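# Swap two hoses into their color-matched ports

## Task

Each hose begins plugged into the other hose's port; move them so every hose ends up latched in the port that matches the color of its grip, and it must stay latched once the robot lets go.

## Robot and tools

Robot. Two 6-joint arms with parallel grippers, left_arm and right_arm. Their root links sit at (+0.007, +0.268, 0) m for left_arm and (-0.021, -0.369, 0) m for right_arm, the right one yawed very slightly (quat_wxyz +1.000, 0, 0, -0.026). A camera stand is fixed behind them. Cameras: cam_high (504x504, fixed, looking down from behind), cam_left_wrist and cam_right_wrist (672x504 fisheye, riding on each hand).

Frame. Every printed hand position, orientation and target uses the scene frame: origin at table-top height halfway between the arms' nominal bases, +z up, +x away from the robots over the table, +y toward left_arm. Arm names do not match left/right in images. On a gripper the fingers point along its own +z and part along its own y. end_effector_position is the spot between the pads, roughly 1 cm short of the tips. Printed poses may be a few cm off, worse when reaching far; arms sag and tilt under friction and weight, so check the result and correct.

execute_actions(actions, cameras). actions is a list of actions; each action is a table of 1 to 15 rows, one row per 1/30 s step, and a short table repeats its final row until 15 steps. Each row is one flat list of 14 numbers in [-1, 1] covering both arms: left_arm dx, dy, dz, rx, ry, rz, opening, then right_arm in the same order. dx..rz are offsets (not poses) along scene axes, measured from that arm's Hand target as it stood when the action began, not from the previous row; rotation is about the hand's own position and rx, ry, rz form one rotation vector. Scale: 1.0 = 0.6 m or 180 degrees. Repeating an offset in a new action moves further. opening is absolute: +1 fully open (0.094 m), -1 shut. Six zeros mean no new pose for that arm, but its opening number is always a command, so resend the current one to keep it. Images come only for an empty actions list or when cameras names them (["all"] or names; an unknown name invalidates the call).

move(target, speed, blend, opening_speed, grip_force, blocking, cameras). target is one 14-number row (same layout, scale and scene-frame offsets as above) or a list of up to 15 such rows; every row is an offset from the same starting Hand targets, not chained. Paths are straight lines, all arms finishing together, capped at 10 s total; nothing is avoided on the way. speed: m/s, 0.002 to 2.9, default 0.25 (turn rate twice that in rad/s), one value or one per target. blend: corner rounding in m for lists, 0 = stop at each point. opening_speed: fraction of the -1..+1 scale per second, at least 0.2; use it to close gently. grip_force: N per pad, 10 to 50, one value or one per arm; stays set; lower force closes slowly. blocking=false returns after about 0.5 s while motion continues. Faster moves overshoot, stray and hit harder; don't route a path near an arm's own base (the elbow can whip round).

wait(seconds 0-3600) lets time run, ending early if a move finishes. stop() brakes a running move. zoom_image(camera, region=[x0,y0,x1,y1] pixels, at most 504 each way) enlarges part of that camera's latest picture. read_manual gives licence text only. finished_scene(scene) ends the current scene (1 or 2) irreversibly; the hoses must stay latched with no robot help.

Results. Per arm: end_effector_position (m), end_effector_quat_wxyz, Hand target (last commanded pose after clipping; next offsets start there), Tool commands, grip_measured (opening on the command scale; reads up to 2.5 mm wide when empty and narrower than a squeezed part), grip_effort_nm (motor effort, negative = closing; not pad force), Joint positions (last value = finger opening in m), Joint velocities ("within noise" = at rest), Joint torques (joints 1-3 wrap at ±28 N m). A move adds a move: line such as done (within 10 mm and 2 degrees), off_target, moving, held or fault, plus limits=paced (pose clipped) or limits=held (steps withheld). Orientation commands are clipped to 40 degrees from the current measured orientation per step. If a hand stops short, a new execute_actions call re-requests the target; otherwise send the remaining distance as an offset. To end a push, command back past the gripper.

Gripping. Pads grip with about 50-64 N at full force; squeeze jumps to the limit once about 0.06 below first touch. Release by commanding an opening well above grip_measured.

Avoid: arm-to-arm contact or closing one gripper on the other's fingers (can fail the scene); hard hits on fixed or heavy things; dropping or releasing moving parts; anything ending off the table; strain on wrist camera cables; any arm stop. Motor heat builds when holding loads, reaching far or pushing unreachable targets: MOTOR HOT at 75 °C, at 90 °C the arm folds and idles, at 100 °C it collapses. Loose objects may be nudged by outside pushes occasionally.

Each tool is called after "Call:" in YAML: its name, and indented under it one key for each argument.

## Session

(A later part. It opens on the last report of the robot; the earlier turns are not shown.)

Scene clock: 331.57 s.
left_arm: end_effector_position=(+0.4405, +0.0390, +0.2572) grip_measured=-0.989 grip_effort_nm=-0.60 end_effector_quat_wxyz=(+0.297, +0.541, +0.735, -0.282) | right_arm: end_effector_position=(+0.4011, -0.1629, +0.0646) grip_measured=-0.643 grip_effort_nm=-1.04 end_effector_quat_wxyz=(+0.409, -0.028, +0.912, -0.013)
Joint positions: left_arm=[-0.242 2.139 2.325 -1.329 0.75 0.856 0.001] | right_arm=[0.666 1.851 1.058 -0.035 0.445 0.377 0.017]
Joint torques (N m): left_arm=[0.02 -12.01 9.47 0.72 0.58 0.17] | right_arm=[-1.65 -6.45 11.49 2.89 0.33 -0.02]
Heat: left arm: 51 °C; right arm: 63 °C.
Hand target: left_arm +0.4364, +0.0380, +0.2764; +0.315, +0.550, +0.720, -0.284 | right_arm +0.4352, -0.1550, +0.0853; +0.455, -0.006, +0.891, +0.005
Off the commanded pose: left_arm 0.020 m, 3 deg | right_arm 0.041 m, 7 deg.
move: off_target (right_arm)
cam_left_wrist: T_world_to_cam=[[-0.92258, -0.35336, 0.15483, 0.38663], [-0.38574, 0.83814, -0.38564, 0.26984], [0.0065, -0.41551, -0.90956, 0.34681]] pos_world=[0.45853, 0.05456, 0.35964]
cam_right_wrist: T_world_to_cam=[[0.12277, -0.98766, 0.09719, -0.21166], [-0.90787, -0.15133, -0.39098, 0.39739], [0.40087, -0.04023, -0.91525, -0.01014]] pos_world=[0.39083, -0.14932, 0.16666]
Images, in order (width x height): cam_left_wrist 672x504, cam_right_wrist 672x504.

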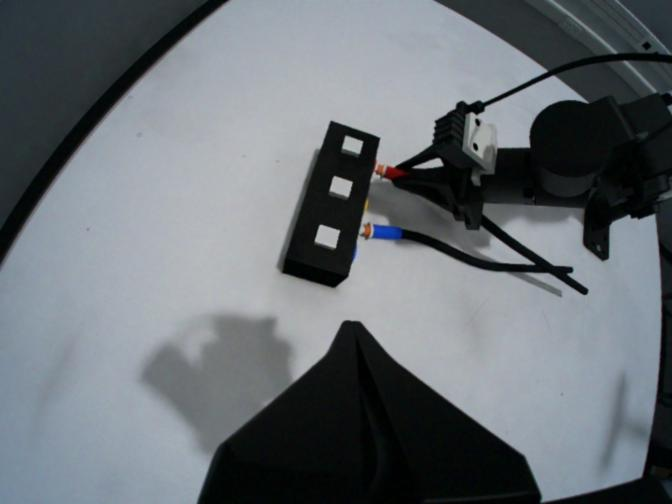

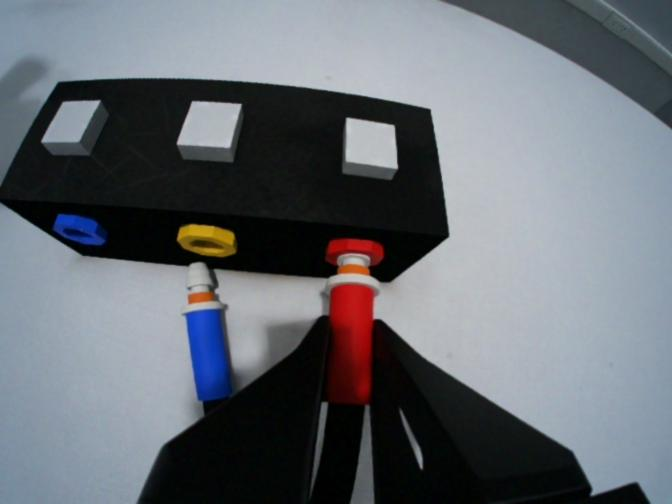

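Call:
move:
  target:
    - [0,0,0,0,0,0,-1,0.03,0.003,0.02,0,0.0,-0.008,-1]
    - [0,0,0,0,0,0,-1,0.07,0.007,0.04,0,-0.01,-0.014,-1]
  speed: 0.1
  cameras: ["cam_right_wrist","cam_left_wrist"]

Call:
zoom_image:
  camera: "cam_left_wrist"
  region: [330, 100, 480, 280]

Call:
zoom_image:
  camera: "cam_right_wrist"
  region: [250, 100, 450, 300]

Scene clock: 333.37 s.
left_arm: end_effector_position=(+0.4405, +0.0390, +0.2572) grip_measured=-0.989 grip_effort_nm=-0.60 end_effector_quat_wxyz=(+0.297, +0.541, +0.735, -0.282) | right_arm: end_effector_position=(+0.4037, -0.1626, +0.0679) grip_measured=-0.643 grip_effort_nm=-1.05 end_effector_quat_wxyz=(+0.362, -0.042, +0.930, -0.042)
Joint positions: left_arm=[-0.242 2.139 2.325 -1.329 0.75 0.856 0.001] | right_arm=[0.662 1.893 1.209 -0.264 0.442 0.377 0.017]
Joint torques (N m): left_arm=[0.02 -12.03 9.5 0.73 0.59 0.17] | right_arm=[-3.81 -7.04 13.57 4.06 0.66 0.01]
Heat: left arm: 51 °C; right arm: 65 °C.
Hand target: left_arm +0.4364, +0.0380, +0.2764; +0.315, +0.550, +0.720, -0.284 | right_arm +0.4773, -0.1508, +0.1095; +0.469, +0.013, +0.883, -0.005
Off the commanded pose: left_arm 0.020 m, 3 deg | right_arm 0.085 m, 15 deg.
move: off_target (right_arm)
cam_left_wrist: T_world_to_cam=[[-0.92258, -0.35336, 0.15483, 0.38663], [-0.38574, 0.83814, -0.38564, 0.26984], [0.0065, -0.41551, -0.90956, 0.34681]] pos_world=[0.45853, 0.05456, 0.35964]
cam_right_wrist: T_world_to_cam=[[0.1332, -0.97962, 0.15031, -0.21853], [-0.94185, -0.17233, -0.28848, 0.40443], [0.30851, -0.10314, -0.94561, 0.02089]] pos_world=[0.40358, -0.14222, 0.16927]
Images, in order (width x height): cam_left_wrist 672x504, cam_right_wrist 672x504.

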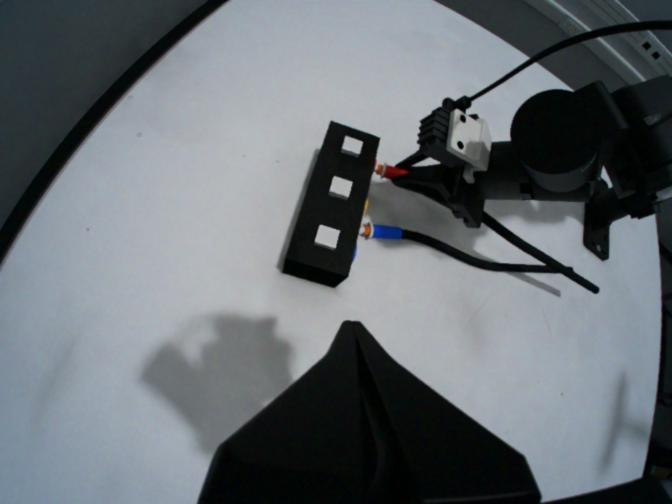

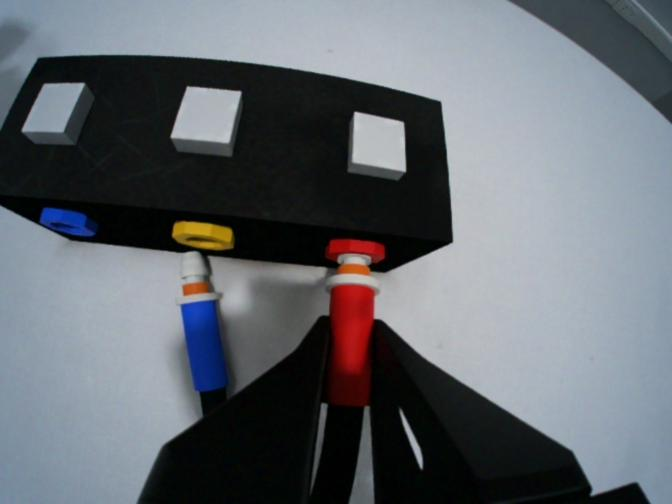

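Scaled by 2.800 from the camera's image (finer frame: 960x720).

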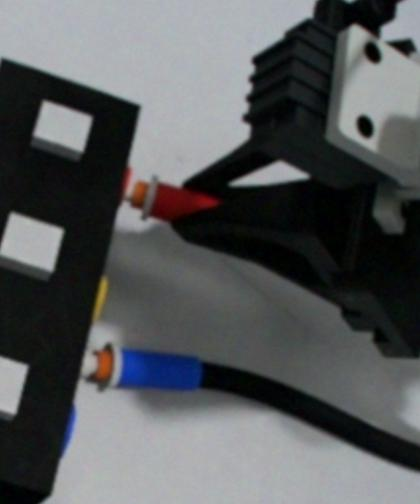

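Scaled by 2.520 from the camera's image (finer frame: 960x720).

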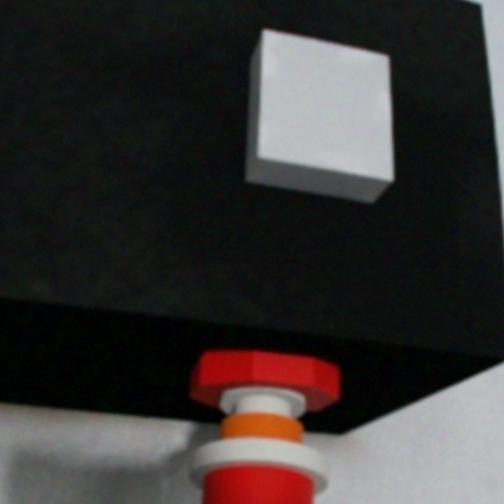

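Call:
move:
  target:
    - [0,0,0,0,0,0,-1,0.02,-0.004,-0.04,0,-0.02,0,-1]
    - [0,0,0,0,0,0,-1,0.04,0.004,-0.02,0,-0.03,-0.01,-1]
    - [0,0,0,0,0,0,-1,0.05,-0.004,0.02,0,-0.02,-0.01,-1]
  speed: 0.1
  cameras: ["cam_right_wrist","cam_left_wrist"]

Call:
zoom_image:
  camera: "cam_left_wrist"
  region: [330, 100, 480, 280]

Call:
zoom_image:
  camera: "cam_right_wrist"
  region: [250, 100, 450, 300]

Scene clock: 336.03 s.
left_arm: end_effector_position=(+0.4405, +0.0390, +0.2572) grip_measured=-0.989 grip_effort_nm=-0.60 end_effector_quat_wxyz=(+0.297, +0.541, +0.735, -0.282) | right_arm: end_effector_position=(+0.4097, -0.1649, +0.0557) grip_measured=-0.643 grip_effort_nm=-1.05 end_effector_quat_wxyz=(+0.344, -0.049, +0.937, -0.047)
Joint positions: left_arm=[-0.242 2.139 2.325 -1.329 0.75 0.856 0.001] | right_arm=[0.643 1.94 1.247 -0.289 0.42 0.359 0.017]
Joint torques (N m): left_arm=[0.01 -12.01 9.48 0.73 0.59 0.18] | right_arm=[-4.19 -9.32 15.34 4.44 1.2 0.08]
Heat: left arm: 51 °C; right arm: 68 °C.
Hand target: left_arm +0.4364, +0.0380, +0.2764; +0.315, +0.550, +0.720, -0.284 | right_arm +0.5072, -0.1532, +0.1212; +0.496, +0.027, +0.868, -0.012
Off the commanded pose: left_arm 0.020 m, 3 deg | right_arm 0.118 m, 21 deg.
move: off_target (right_arm)
cam_left_wrist: T_world_to_cam=[[-0.92258, -0.35336, 0.15483, 0.38663], [-0.38574, 0.83814, -0.38564, 0.26984], [0.0065, -0.41551, -0.90956, 0.34681]] pos_world=[0.45853, 0.05456, 0.35964]
cam_right_wrist: T_world_to_cam=[[0.14598, -0.9762, 0.16039, -0.22501], [-0.95134, -0.183, -0.24793, 0.40589], [0.27138, -0.11639, -0.95541, 0.02089]] pos_world=[0.41332, -0.14294, 0.15668]
Images, in order (width x height): cam_left_wrist 672x504, cam_right_wrist 672x504.

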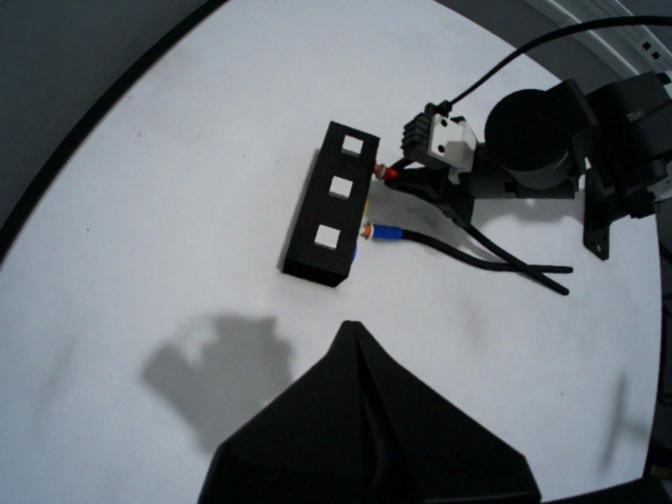

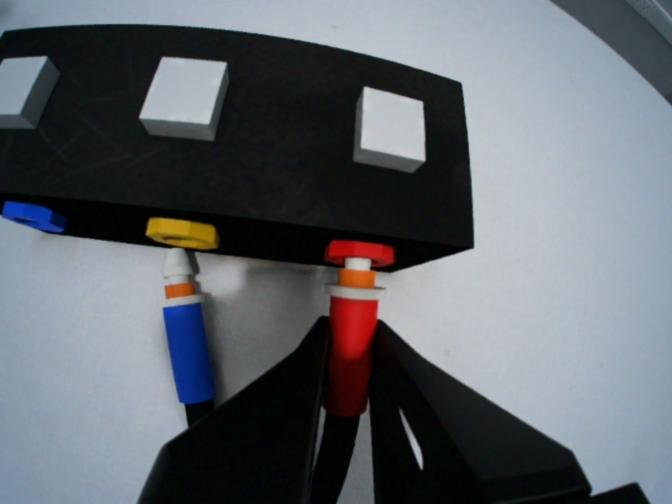

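Scaled by 2.800 from the camera's image (finer frame: 960x720).

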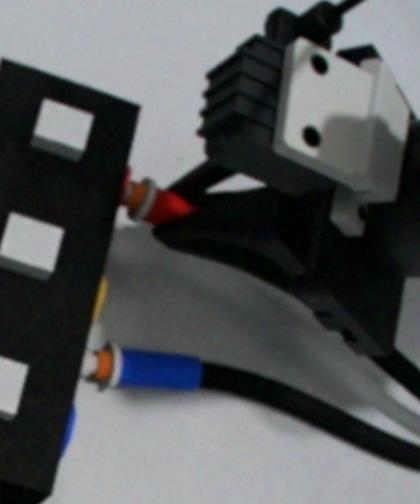

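Scaled by 2.520 from the camera's image (finer frame: 960x720).

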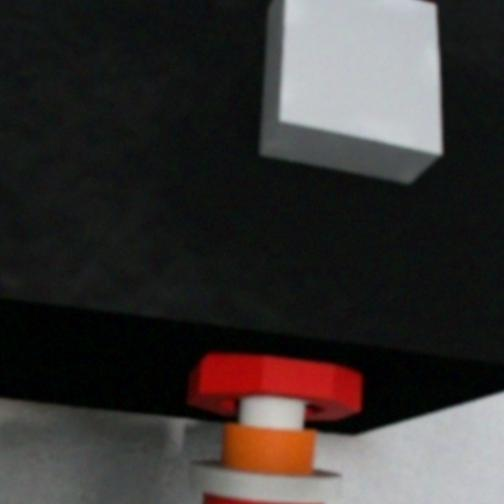

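Call:
move:
  target:
    - [0,0,0,0,0,0,-1,-0.06,0.006,0.0,0,0.03,-0.0,-1]
    - [0,0,0,0,0,0,-1,-0.02,0.008,0.03,0,0.03,-0.012,-1]
    - [0,0,0,0,0,0,-1,0.05,0.01,0.03,0,0.01,-0.018,-1]
  speed: 0.08
  cameras: ["cam_right_wrist","cam_left_wrist"]

Call:
zoom_image:
  camera: "cam_left_wrist"
  region: [330, 100, 480, 280]

Call:
zoom_image:
  camera: "cam_right_wrist"
  region: [250, 100, 450, 300]

Scene clock: 339.53 s.
left_arm: end_effector_position=(+0.4405, +0.0390, +0.2572) grip_measured=-0.989 grip_effort_nm=-0.60 end_effector_quat_wxyz=(+0.297, +0.541, +0.735, -0.282) | right_arm: end_effector_position=(+0.4079, -0.1630, +0.0645) grip_measured=-0.643 grip_effort_nm=-1.05 end_effector_quat_wxyz=(+0.274, -0.032, +0.959, -0.067)
Joint positions: left_arm=[-0.242 2.139 2.325 -1.329 0.75 0.856 0.001] | right_arm=[0.642 2.016 1.48 -0.612 0.399 0.437 0.017]
Joint torques (N m): left_arm=[0.03 -12.01 9.46 0.72 0.58 0.17] | right_arm=[-4.57 -11.14 16.79 4.79 1.8 0.07]
Heat: left arm: 51 °C; right arm: 71 °C.
Hand target: left_arm +0.4364, +0.0380, +0.2764; +0.315, +0.550, +0.720, -0.284 | right_arm +0.5372, -0.1472, +0.1392; +0.482, +0.052, +0.875, -0.027
Off the commanded pose: left_arm 0.020 m, 3 deg | right_arm 0.150 m, 28 deg.
move: off_target (right_arm)
cam_left_wrist: T_world_to_cam=[[-0.92258, -0.35336, 0.15483, 0.38663], [-0.38574, 0.83814, -0.38564, 0.26984], [0.0065, -0.41551, -0.90956, 0.34681]] pos_world=[0.45853, 0.05456, 0.35964]
cam_right_wrist: T_world_to_cam=[[0.11674, -0.97812, 0.17219, -0.21331], [-0.98499, -0.13622, -0.10602, 0.419], [0.12716, -0.15723, -0.97934, 0.08376]] pos_world=[0.42696, -0.1384, 0.16319]
Images, in order (width x height): cam_left_wrist 672x504, cam_right_wrist 672x504.

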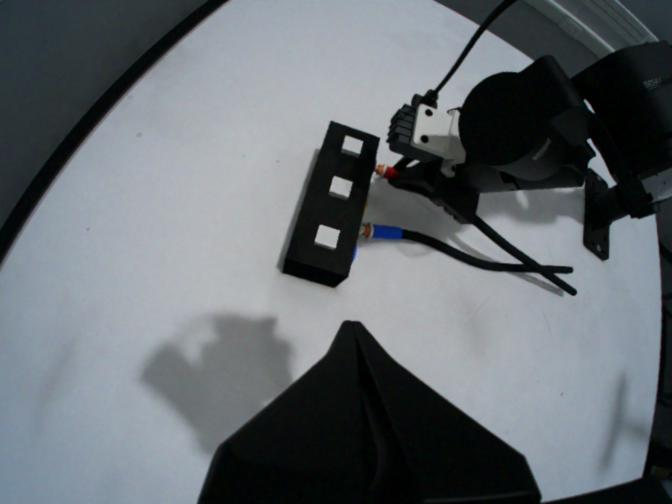

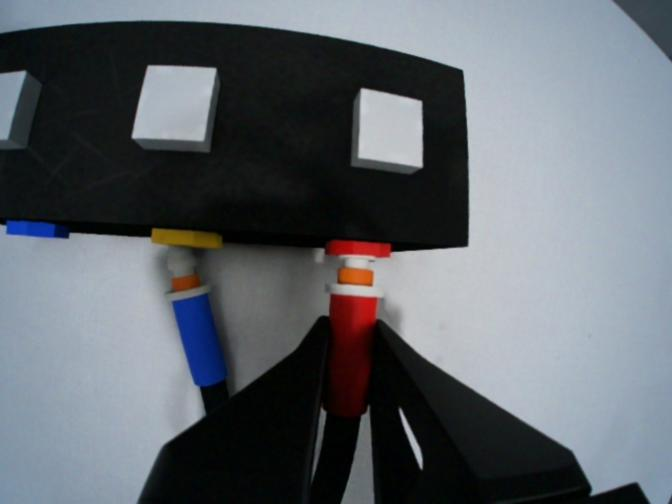

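Scaled by 2.800 from the camera's image (finer frame: 960x720).

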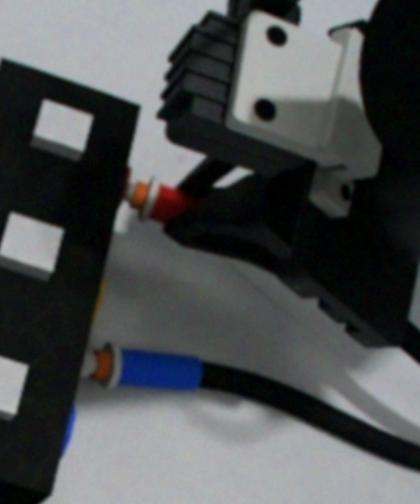

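Scaled by 2.520 from the camera's image (finer frame: 960x720).

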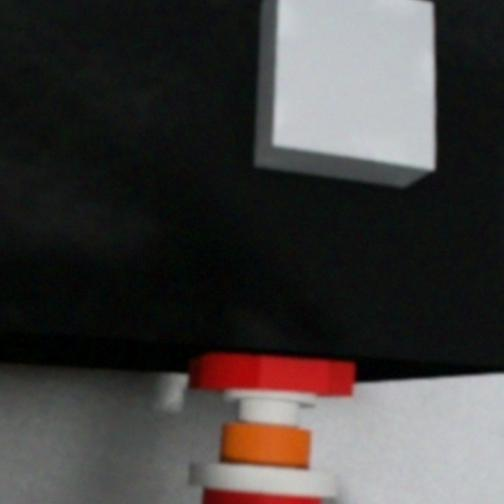

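Call:
move:
  target: [0,0,0,0,0,0,-1,-0.179,-0.016,-0.105,0,0.03,-0.03,-1]
  cameras: ["all"]

Scene clock: 341.63 s.
left_arm: end_effector_position=(+0.4405, +0.0390, +0.2572) grip_measured=-0.989 grip_effort_nm=-0.60 end_effector_quat_wxyz=(+0.297, +0.541, +0.735, -0.282) | right_arm: end_effector_position=(+0.4037, -0.1586, +0.0535) grip_measured=-0.643 grip_effort_nm=-1.05 end_effector_quat_wxyz=(+0.377, +0.048, +0.921, -0.085)
Joint positions: left_arm=[-0.242 2.139 2.325 -1.329 0.75 0.856 0.001] | right_arm=[0.726 1.995 1.281 -0.322 0.618 0.604 0.017]
Joint torques (N m): left_arm=[0.02 -11.99 9.48 0.73 0.59 0.17] | right_arm=[-1.47 -11.79 5.79 3.05 0.69 0.3]
Heat: left arm: 51 °C; right arm: 71 °C.
Hand target: left_arm +0.4364, +0.0380, +0.2764; +0.315, +0.550, +0.720, -0.284 | right_arm +0.4299, -0.1568, +0.0763; +0.438, +0.092, +0.893, -0.052
Off the commanded pose: left_arm 0.020 m, 3 deg | right_arm 0.035 m, 10 deg.
move: off_target (right_arm)
cam_left_wrist: T_world_to_cam=[[-0.92258, -0.35336, 0.15483, 0.38663], [-0.38574, 0.83814, -0.38564, 0.26984], [0.0065, -0.41551, -0.90956, 0.34681]] pos_world=[0.45853, 0.05456, 0.35964]
cam_right_wrist: T_world_to_cam=[[-0.06782, -0.98383, 0.16579, -0.13277], [-0.94377, 0.00937, -0.33048, 0.4328], [0.32358, -0.17888, -0.92914, -0.01125]] pos_world=[0.4031, -0.13669, 0.1546]

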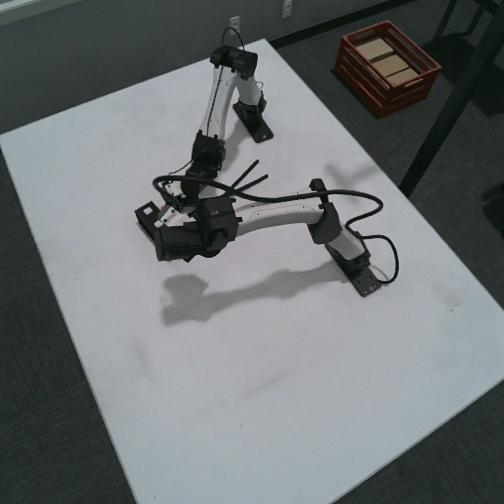

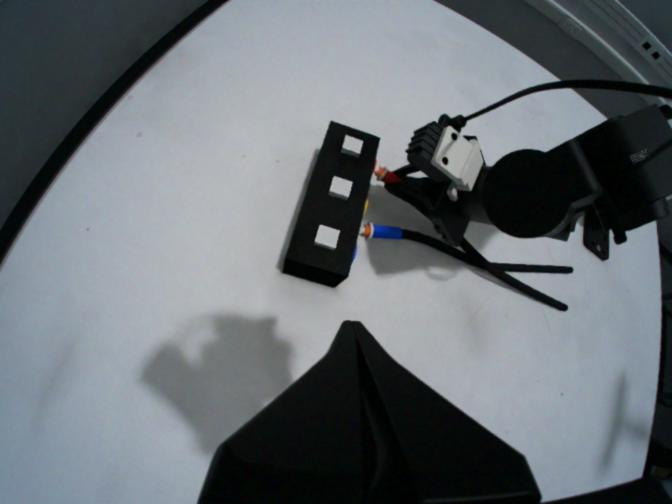

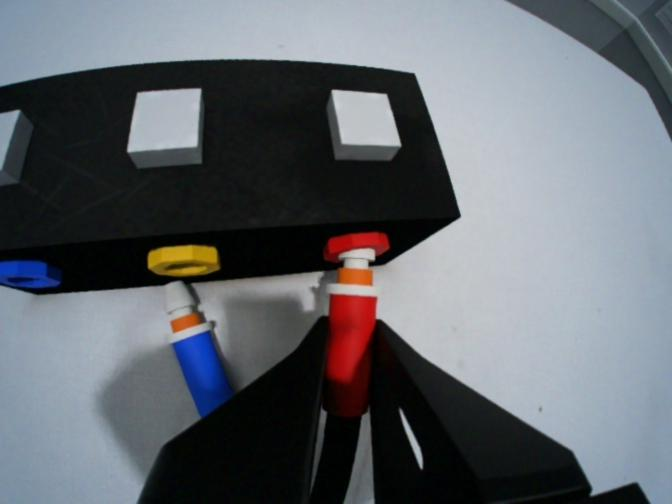

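Call:
zoom_image:
  camera: "cam_left_wrist"
  region: [330, 100, 480, 280]

Call:
zoom_image:
  camera: "cam_right_wrist"
  region: [250, 60, 480, 430]

Scaled by 2.800 from the camera's image (finer frame: 960x720).

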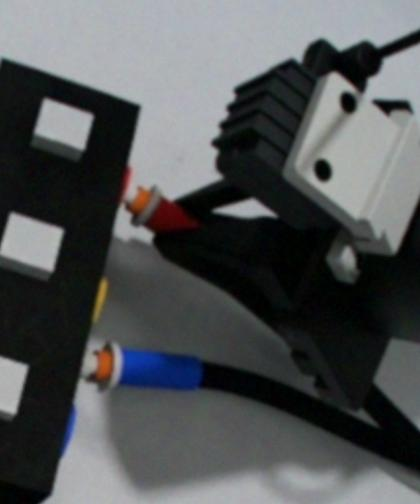

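Scaled by 1.362 from the camera's image (finer frame: 960x720).

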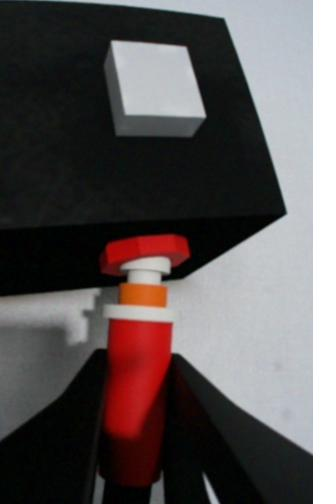

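Call:
move:
  target:
    - [0,0,0,0,0,0,-1,-0.05,0.0,0.0,0,0,0,-1]
    - [0,0,0,0,0,0,-1,-0.05,0.013,0.015,0,-0.045,-0.055,-1]
  speed: 0.12
  cameras: ["cam_left_wrist","cam_right_wrist"]

Call:
zoom_image:
  camera: "cam_left_wrist"
  region: [330, 100, 480, 280]

Call:
zoom_image:
  camera: "cam_right_wrist"
  region: [250, 100, 450, 300]

Scene clock: 344.20 s.
left_arm: end_effector_position=(+0.4405, +0.0390, +0.2572) grip_measured=-0.989 grip_effort_nm=-0.60 end_effector_quat_wxyz=(+0.297, +0.541, +0.735, -0.282) | right_arm: end_effector_position=(+0.3991, -0.1531, +0.0585) grip_measured=-0.643 grip_effort_nm=-1.04 end_effector_quat_wxyz=(+0.450, +0.104, +0.883, -0.083)
Joint positions: left_arm=[-0.242 2.139 2.325 -1.329 0.75 0.856 0.001] | right_arm=[0.787 1.992 1.189 -0.149 0.776 0.71 0.017]
Joint torques (N m): left_arm=[0.02 -12.03 9.48 0.73 0.58 0.17] | right_arm=[3.48 -11.48 8.39 1.46 1.62 1.39]
Heat: left arm: 51 °C; right arm: 69 °C.
Hand target: left_arm +0.4364, +0.0380, +0.2764; +0.315, +0.550, +0.720, -0.284 | right_arm +0.3998, -0.1490, +0.0853; +0.494, +0.171, +0.848, -0.083
Off the commanded pose: left_arm 0.020 m, 3 deg | right_arm 0.027 m, 10 deg.
move: off_target (right_arm)
cam_left_wrist: T_world_to_cam=[[-0.92258, -0.35336, 0.15483, 0.38663], [-0.38574, 0.83814, -0.38564, 0.26984], [0.0065, -0.41551, -0.90956, 0.34681]] pos_world=[0.45853, 0.05456, 0.35964]
cam_right_wrist: T_world_to_cam=[[-0.18384, -0.97642, 0.11321, -0.07801], [-0.86763, 0.10706, -0.48555, 0.42362], [0.46198, -0.18748, -0.86685, -0.06425]] pos_world=[0.38288, -0.13357, 0.15882]

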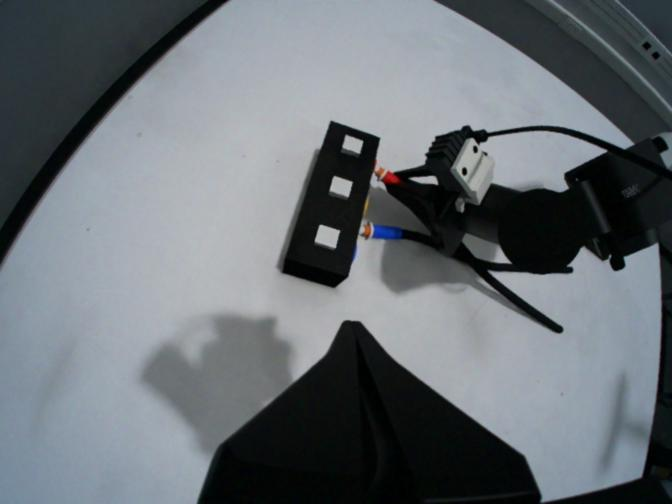

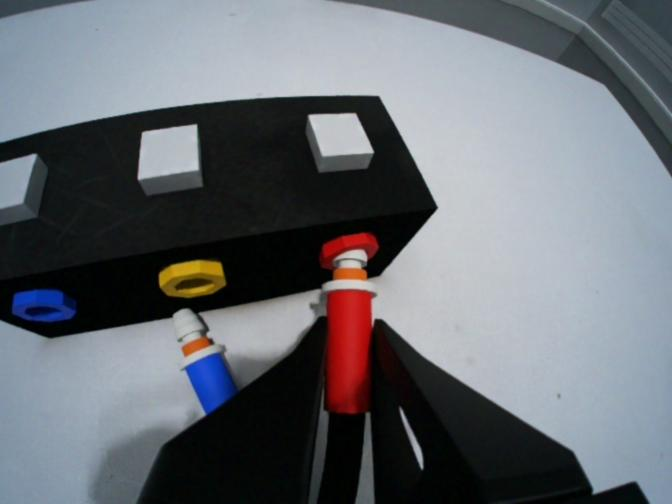

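Scaled by 2.800 from the camera's image (finer frame: 960x720).

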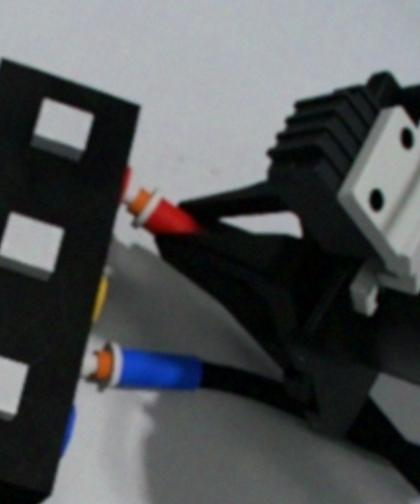

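Scaled by 2.520 from the camera's image (finer frame: 960x720).

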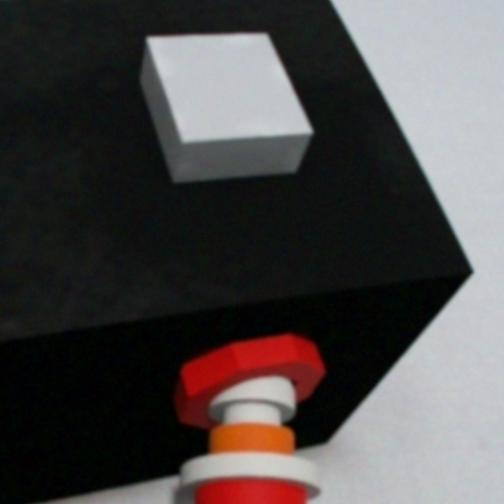

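Call:
move:
  target:
    - [0,0,0,0,0,0,-1,-0.03,0.0,0.0,0,0,0,-1]
    - [0,0,0,0,0,0,-1,-0.03,-0.02,0,0,0,0.1,-1]
  speed: 0.12
  cameras: ["cam_left_wrist","cam_right_wrist"]

Call:
zoom_image:
  camera: "cam_left_wrist"
  region: [330, 100, 480, 280]

Call:
zoom_image:
  camera: "cam_right_wrist"
  region: [250, 100, 450, 300]

Scene clock: 347.40 s.
left_arm: end_effector_position=(+0.4405, +0.0390, +0.2572) grip_measured=-0.989 grip_effort_nm=-0.60 end_effector_quat_wxyz=(+0.297, +0.541, +0.735, -0.282) | right_arm: end_effector_position=(+0.3809, -0.1602, +0.0706) grip_measured=-0.642 grip_effort_nm=-1.05 end_effector_quat_wxyz=(+0.487, +0.032, +0.873, -0.017)
Joint positions: left_arm=[-0.242 2.139 2.325 -1.329 0.75 0.856 0.001] | right_arm=[0.764 1.817 0.895 0.204 0.646 0.485 0.017]
Joint torques (N m): left_arm=[0.03 -12.01 9.48 0.73 0.59 0.18] | right_arm=[-0.12 -11.81 4.89 2.18 0.19 0]
Heat: left arm: 51 °C; right arm: 67 °C.
Hand target: left_arm +0.4364, +0.0380, +0.2764; +0.315, +0.550, +0.720, -0.284 | right_arm +0.3819, -0.1609, +0.0855; +0.501, +0.037, +0.865, -0.004
Off the commanded pose: left_arm 0.020 m, 3 deg | right_arm 0.015 m, 2 deg.
move: off_target (right_arm)
cam_left_wrist: T_world_to_cam=[[-0.92258, -0.35336, 0.15483, 0.38663], [-0.38574, 0.83814, -0.38564, 0.26984], [0.0065, -0.41551, -0.90956, 0.34681]] pos_world=[0.45853, 0.05456, 0.35964]
cam_right_wrist: T_world_to_cam=[[-0.00161, -0.99796, 0.06389, -0.15899], [-0.83496, -0.03381, -0.54927, 0.38398], [0.55031, -0.05423, -0.8332, -0.06137]] pos_world=[0.35413, -0.14901, 0.16993]

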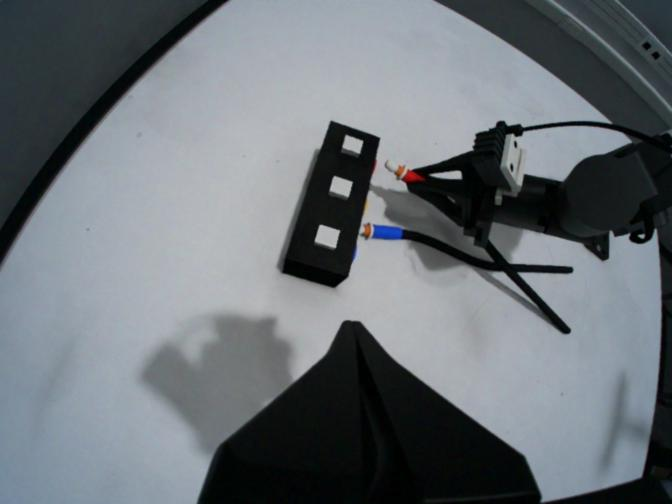

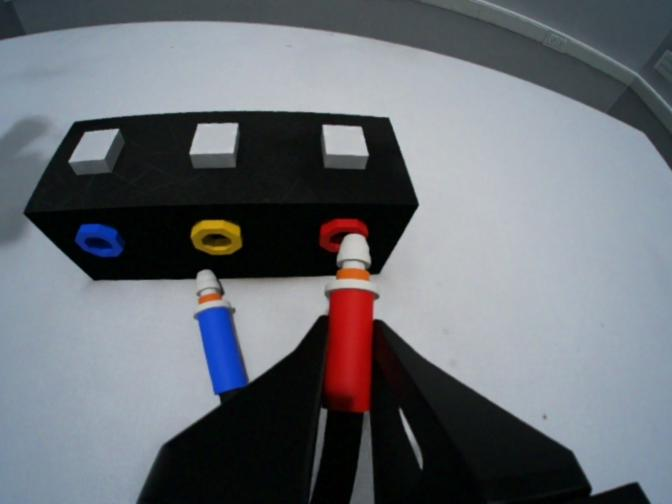

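Scaled by 2.800 from the camera's image (finer frame: 960x720).

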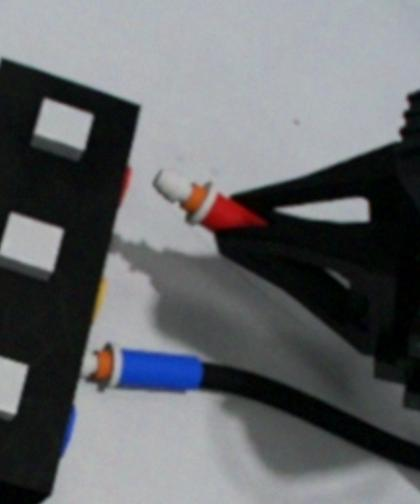

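Scaled by 2.520 from the camera's image (finer frame: 960x720).

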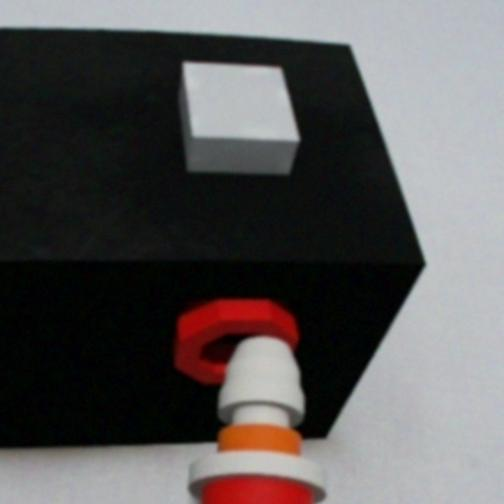

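Call:
move:
  target: [0,0,0,0,0,0,-1,0,0.004,0.0,0,0.055,0.015,-1]
  speed: 0.12
  cameras: ["cam_left_wrist","cam_right_wrist"]

Call:
zoom_image:
  camera: "cam_left_wrist"
  region: [330, 100, 480, 280]

Call:
zoom_image:
  camera: "cam_right_wrist"
  region: [250, 100, 450, 300]

Scene clock: 349.30 s.
left_arm: end_effector_position=(+0.4405, +0.0390, +0.2572) grip_measured=-0.989 grip_effort_nm=-0.60 end_effector_quat_wxyz=(+0.297, +0.541, +0.735, -0.282) | right_arm: end_effector_position=(+0.3701, -0.1664, +0.0563) grip_measured=-0.642 grip_effort_nm=-1.04 end_effector_quat_wxyz=(+0.398, -0.001, +0.917, -0.021)
Joint positions: left_arm=[-0.242 2.139 2.325 -1.329 0.75 0.856 0.001] | right_arm=[0.722 1.798 0.979 -0.075 0.505 0.488 0.017]
Joint torques (N m): left_arm=[0.02 -12 9.48 0.73 0.58 0.17] | right_arm=[-0.09 -11.79 9.33 1.76 0.17 0.18]
Heat: left arm: 51 °C; right arm: 67 °C.
Hand target: left_arm +0.4364, +0.0380, +0.2764; +0.315, +0.550, +0.720, -0.284 | right_arm +0.3818, -0.1586, +0.0852; +0.424, +0.016, +0.905, +0.004
Off the commanded pose: left_arm 0.020 m, 3 deg | right_arm 0.032 m, 5 deg.
move: off_target (right_arm)
cam_left_wrist: T_world_to_cam=[[-0.92258, -0.35336, 0.15483, 0.38663], [-0.38574, 0.83814, -0.38564, 0.26984], [0.0065, -0.41551, -0.90956, 0.34681]] pos_world=[0.45853, 0.05456, 0.35964]
cam_right_wrist: T_world_to_cam=[[0.06712, -0.99379, 0.08875, -0.19043], [-0.92381, -0.09551, -0.37075, 0.37952], [0.37692, -0.0571, -0.92448, 0.00113]] pos_world=[0.36296, -0.15293, 0.15865]

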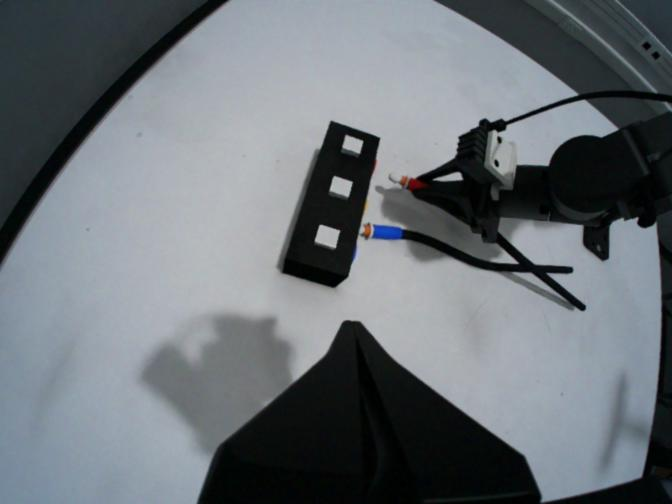

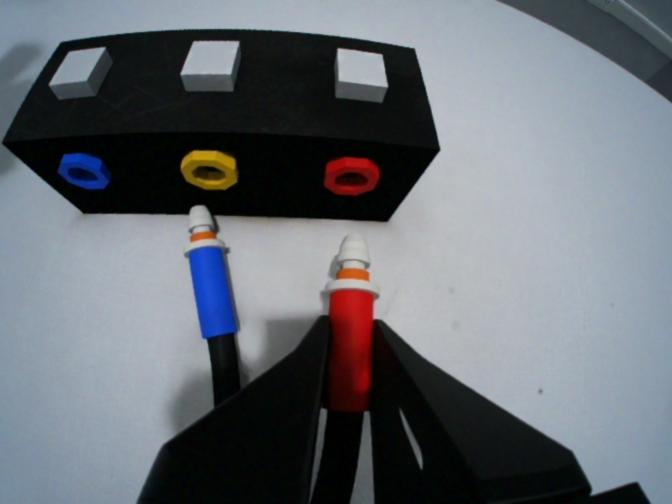

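Scaled by 2.800 from the camera's image (finer frame: 960x720).

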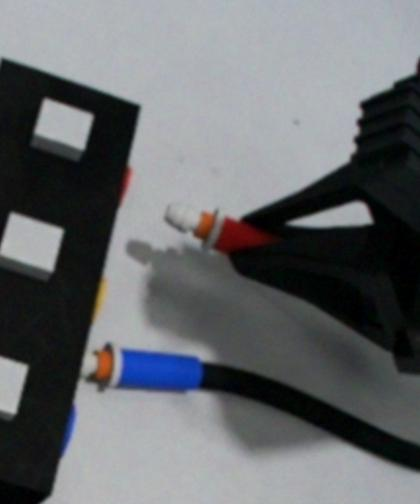

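Scaled by 2.520 from the camera's image (finer frame: 960x720).

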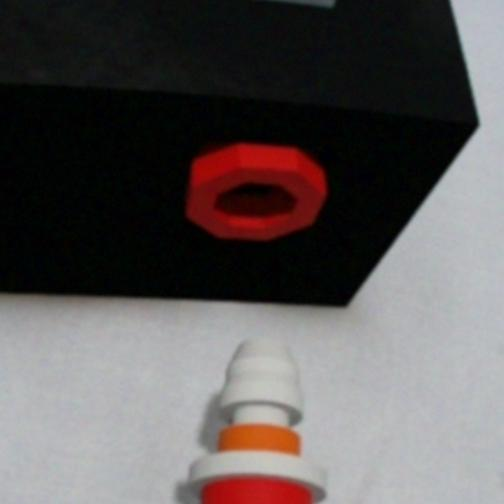

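Call:
move:
  target: [0,0,0,0,0,0,-1,0.03,0.002,0.015,0,0,0,-1]
  speed: 0.12
  cameras: ["cam_left_wrist","cam_right_wrist"]

Call:
zoom_image:
  camera: "cam_left_wrist"
  region: [330, 100, 480, 280]

Call:
zoom_image:
  camera: "cam_right_wrist"
  region: [250, 100, 450, 300]

Scene clock: 350.50 s.
left_arm: end_effector_position=(+0.4405, +0.0390, +0.2572) grip_measured=-0.989 grip_effort_nm=-0.60 end_effector_quat_wxyz=(+0.297, +0.541, +0.735, -0.282) | right_arm: end_effector_position=(+0.3908, -0.1639, +0.0808) grip_measured=-0.642 grip_effort_nm=-1.05 end_effector_quat_wxyz=(+0.412, +0.014, +0.911, -0.007)
Joint positions: left_arm=[-0.242 2.139 2.325 -1.329 0.75 0.856 0.001] | right_arm=[0.692 1.798 1.065 -0.111 0.487 0.484 0.017]
Joint torques (N m): left_arm=[0.02 -12 9.46 0.72 0.58 0.17] | right_arm=[0.03 -9.02 9.51 1.82 0.13 -0.01]
Heat: left arm: 51 °C; right arm: 66 °C.
Hand target: left_arm +0.4364, +0.0380, +0.2764; +0.315, +0.550, +0.720, -0.284 | right_arm +0.3999, -0.1574, +0.0944; +0.424, +0.016, +0.905, +0.004
Off the commanded pose: left_arm 0.020 m, 3 deg | right_arm 0.017 m, 2 deg.
move: off_target (right_arm)
cam_left_wrist: T_world_to_cam=[[-0.92258, -0.35336, 0.15483, 0.38663], [-0.38574, 0.83814, -0.38564, 0.26984], [0.0065, -0.41551, -0.90956, 0.34681]] pos_world=[0.45853, 0.05456, 0.35964]
cam_right_wrist: T_world_to_cam=[[0.04918, -0.99742, 0.05235, -0.18211], [-0.91357, -0.06611, -0.40127, 0.41126], [0.4037, -0.02809, -0.91446, 0.0096]] pos_world=[0.38079, -0.15418, 0.18334]

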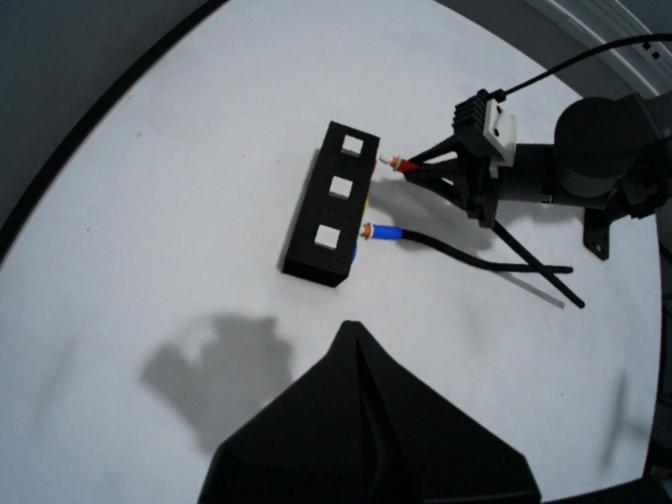

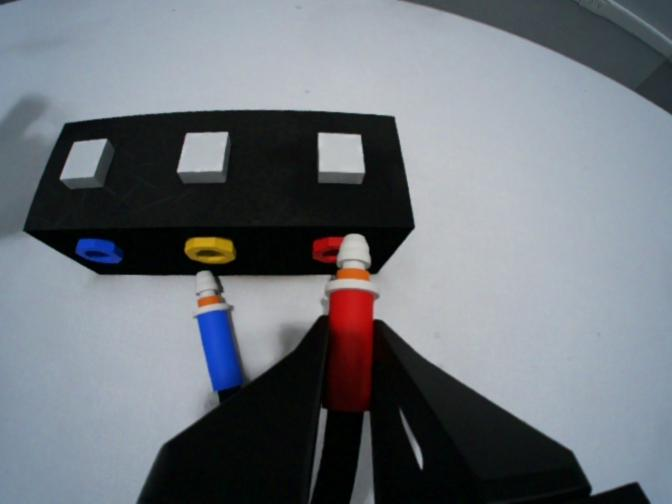

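Scaled by 2.800 from the camera's image (finer frame: 960x720).

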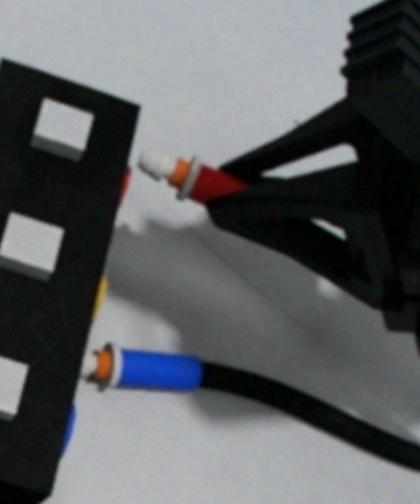

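Scaled by 2.520 from the camera's image (finer frame: 960x720).

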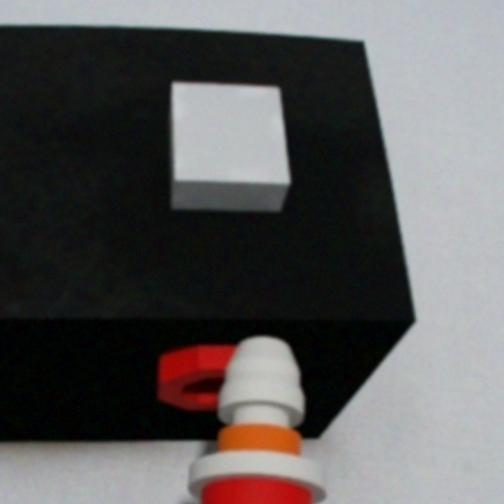

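Call:
move:
  target: [0,0,0,0,0,0,-1,-0.015,0.009,-0.03,0,0,0,-1]
  speed: 0.12
  cameras: ["cam_left_wrist","cam_right_wrist"]

Call:
zoom_image:
  camera: "cam_right_wrist"
  region: [250, 100, 450, 300]

Scene clock: 351.50 s.
left_arm: end_effector_position=(+0.4405, +0.0390, +0.2572) grip_measured=-0.989 grip_effort_nm=-0.60 end_effector_quat_wxyz=(+0.297, +0.541, +0.735, -0.282) | right_arm: end_effector_position=(+0.3917, -0.1504, +0.0876) grip_measured=-0.642 grip_effort_nm=-1.05 end_effector_quat_wxyz=(+0.427, +0.012, +0.904, +0.010)
Joint positions: left_arm=[-0.242 2.139 2.325 -1.329 0.75 0.856 0.001] | right_arm=[0.714 1.798 1.065 -0.068 0.488 0.488 0.017]
Joint torques (N m): left_arm=[0.02 -12.01 9.47 0.72 0.59 0.18] | right_arm=[0.47 -7.2 5.29 2.1 0.31 0.19]
Heat: left arm: 51 °C; right arm: 66 °C.
Hand target: left_arm +0.4364, +0.0380, +0.2764; +0.315, +0.550, +0.720, -0.284 | right_arm +0.3908, -0.1519, +0.0763; +0.424, +0.016, +0.905, +0.004
Off the commanded pose: left_arm 0.020 m, 3 deg | right_arm 0.011 m, 1 deg.
move: off_target (right_arm)
cam_left_wrist: T_world_to_cam=[[-0.92258, -0.35336, 0.15483, 0.38663], [-0.38574, 0.83814, -0.38564, 0.26984], [0.0065, -0.41551, -0.90956, 0.34681]] pos_world=[0.45853, 0.05456, 0.35964]
cam_right_wrist: T_world_to_cam=[[0.06692, -0.99741, 0.02647, -0.17377], [-0.89753, -0.07176, -0.43507, 0.41155], [0.43584, 0.00535, -0.90001, 0.00699]] pos_world=[0.37796, -0.14383, 0.18994]

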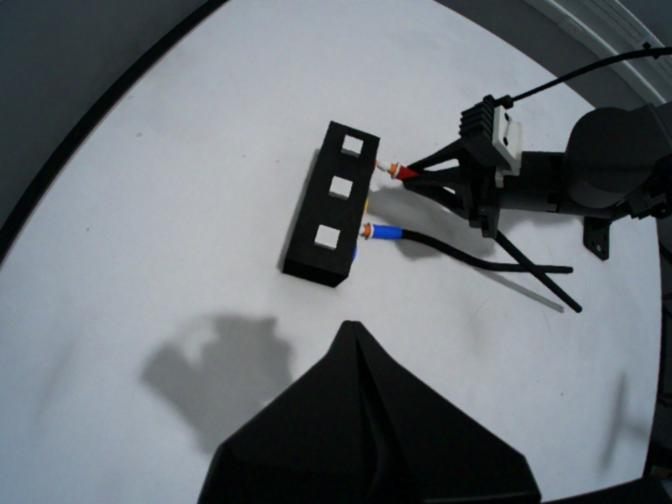

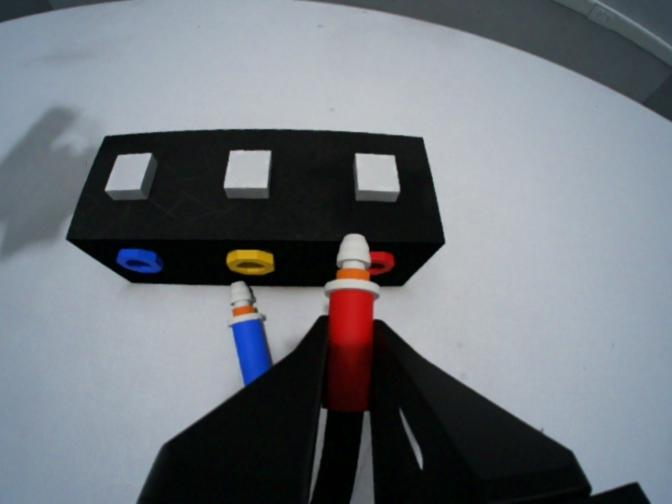

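Scaled by 2.520 from the camera's image (finer frame: 960x720).

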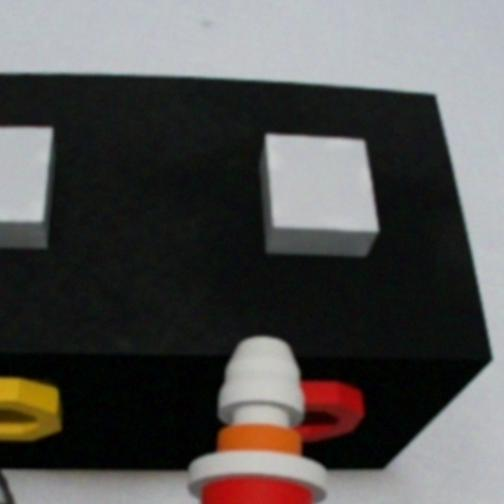

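Call:
move:
  target:
    - [0,0,0,0,0,0,-1,-0.05,-0.01,-0.04,0,0,0,-1]
    - [0,0,0,0,0,0,-1,0.015,-0.012,-0.01,0,0,0,-1]
  speed: 0.15
  cameras: ["cam_left_wrist","cam_right_wrist"]

Call:
zoom_image:
  camera: "cam_right_wrist"
  region: [250, 100, 450, 300]

Scene clock: 353.57 s.
left_arm: end_effector_position=(+0.4405, +0.0390, +0.2572) grip_measured=-0.989 grip_effort_nm=-0.60 end_effector_quat_wxyz=(+0.297, +0.541, +0.735, -0.282) | right_arm: end_effector_position=(+0.3899, -0.1662, +0.0638) grip_measured=-0.642 grip_effort_nm=-1.04 end_effector_quat_wxyz=(+0.417, +0.016, +0.909, -0.003)
Joint positions: left_arm=[-0.242 2.139 2.325 -1.329 0.75 0.856 0.001] | right_arm=[0.688 1.822 1.006 -0.014 0.484 0.482 0.017]
Joint torques (N m): left_arm=[0.02 -12.01 9.48 0.73 0.59 0.17] | right_arm=[0.1 -7.39 9.61 1.87 0.14 0]
Heat: left arm: 51 °C; right arm: 65 °C.
Hand target: left_arm +0.4364, +0.0380, +0.2764; +0.315, +0.550, +0.720, -0.284 | right_arm +0.3998, -0.1592, +0.0702; +0.424, +0.016, +0.905, +0.004
Off the commanded pose: left_arm 0.020 m, 3 deg | right_arm 0.014 m, 1 deg.
move: off_target (right_arm)
cam_left_wrist: T_world_to_cam=[[-0.92258, -0.35336, 0.15483, 0.38663], [-0.38574, 0.83814, -0.38564, 0.26984], [0.0065, -0.41551, -0.90956, 0.34681]] pos_world=[0.45853, 0.05456, 0.35964]
cam_right_wrist: T_world_to_cam=[[0.0484, -0.99786, 0.04398, -0.18277], [-0.90896, -0.06226, -0.41222, 0.40296], [0.41407, -0.02002, -0.91002, -0.00869]] pos_world=[0.37871, -0.15746, 0.16624]

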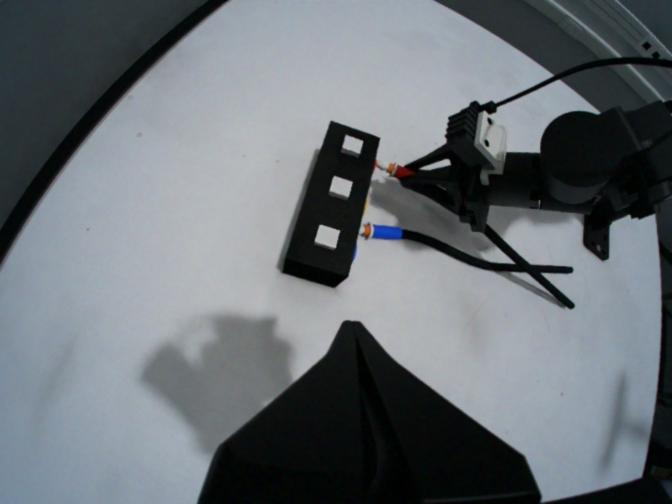

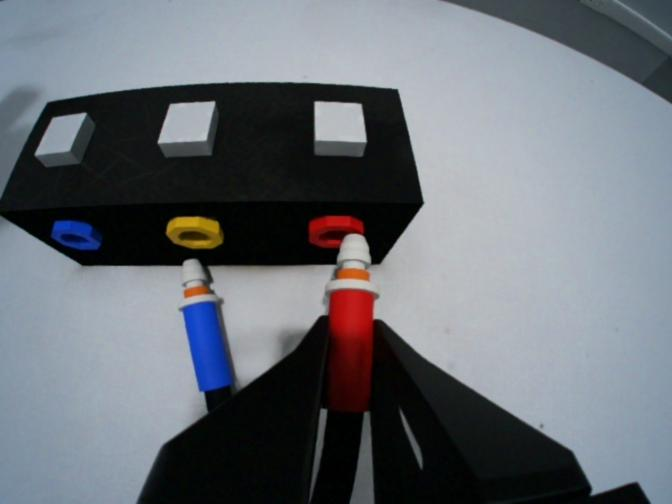

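Scaled by 2.520 from the camera's image (finer frame: 960x720).

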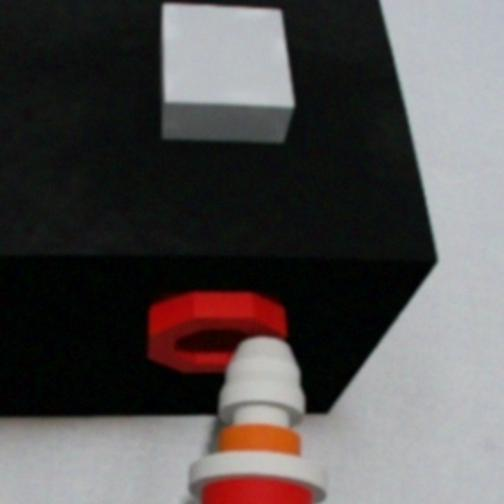

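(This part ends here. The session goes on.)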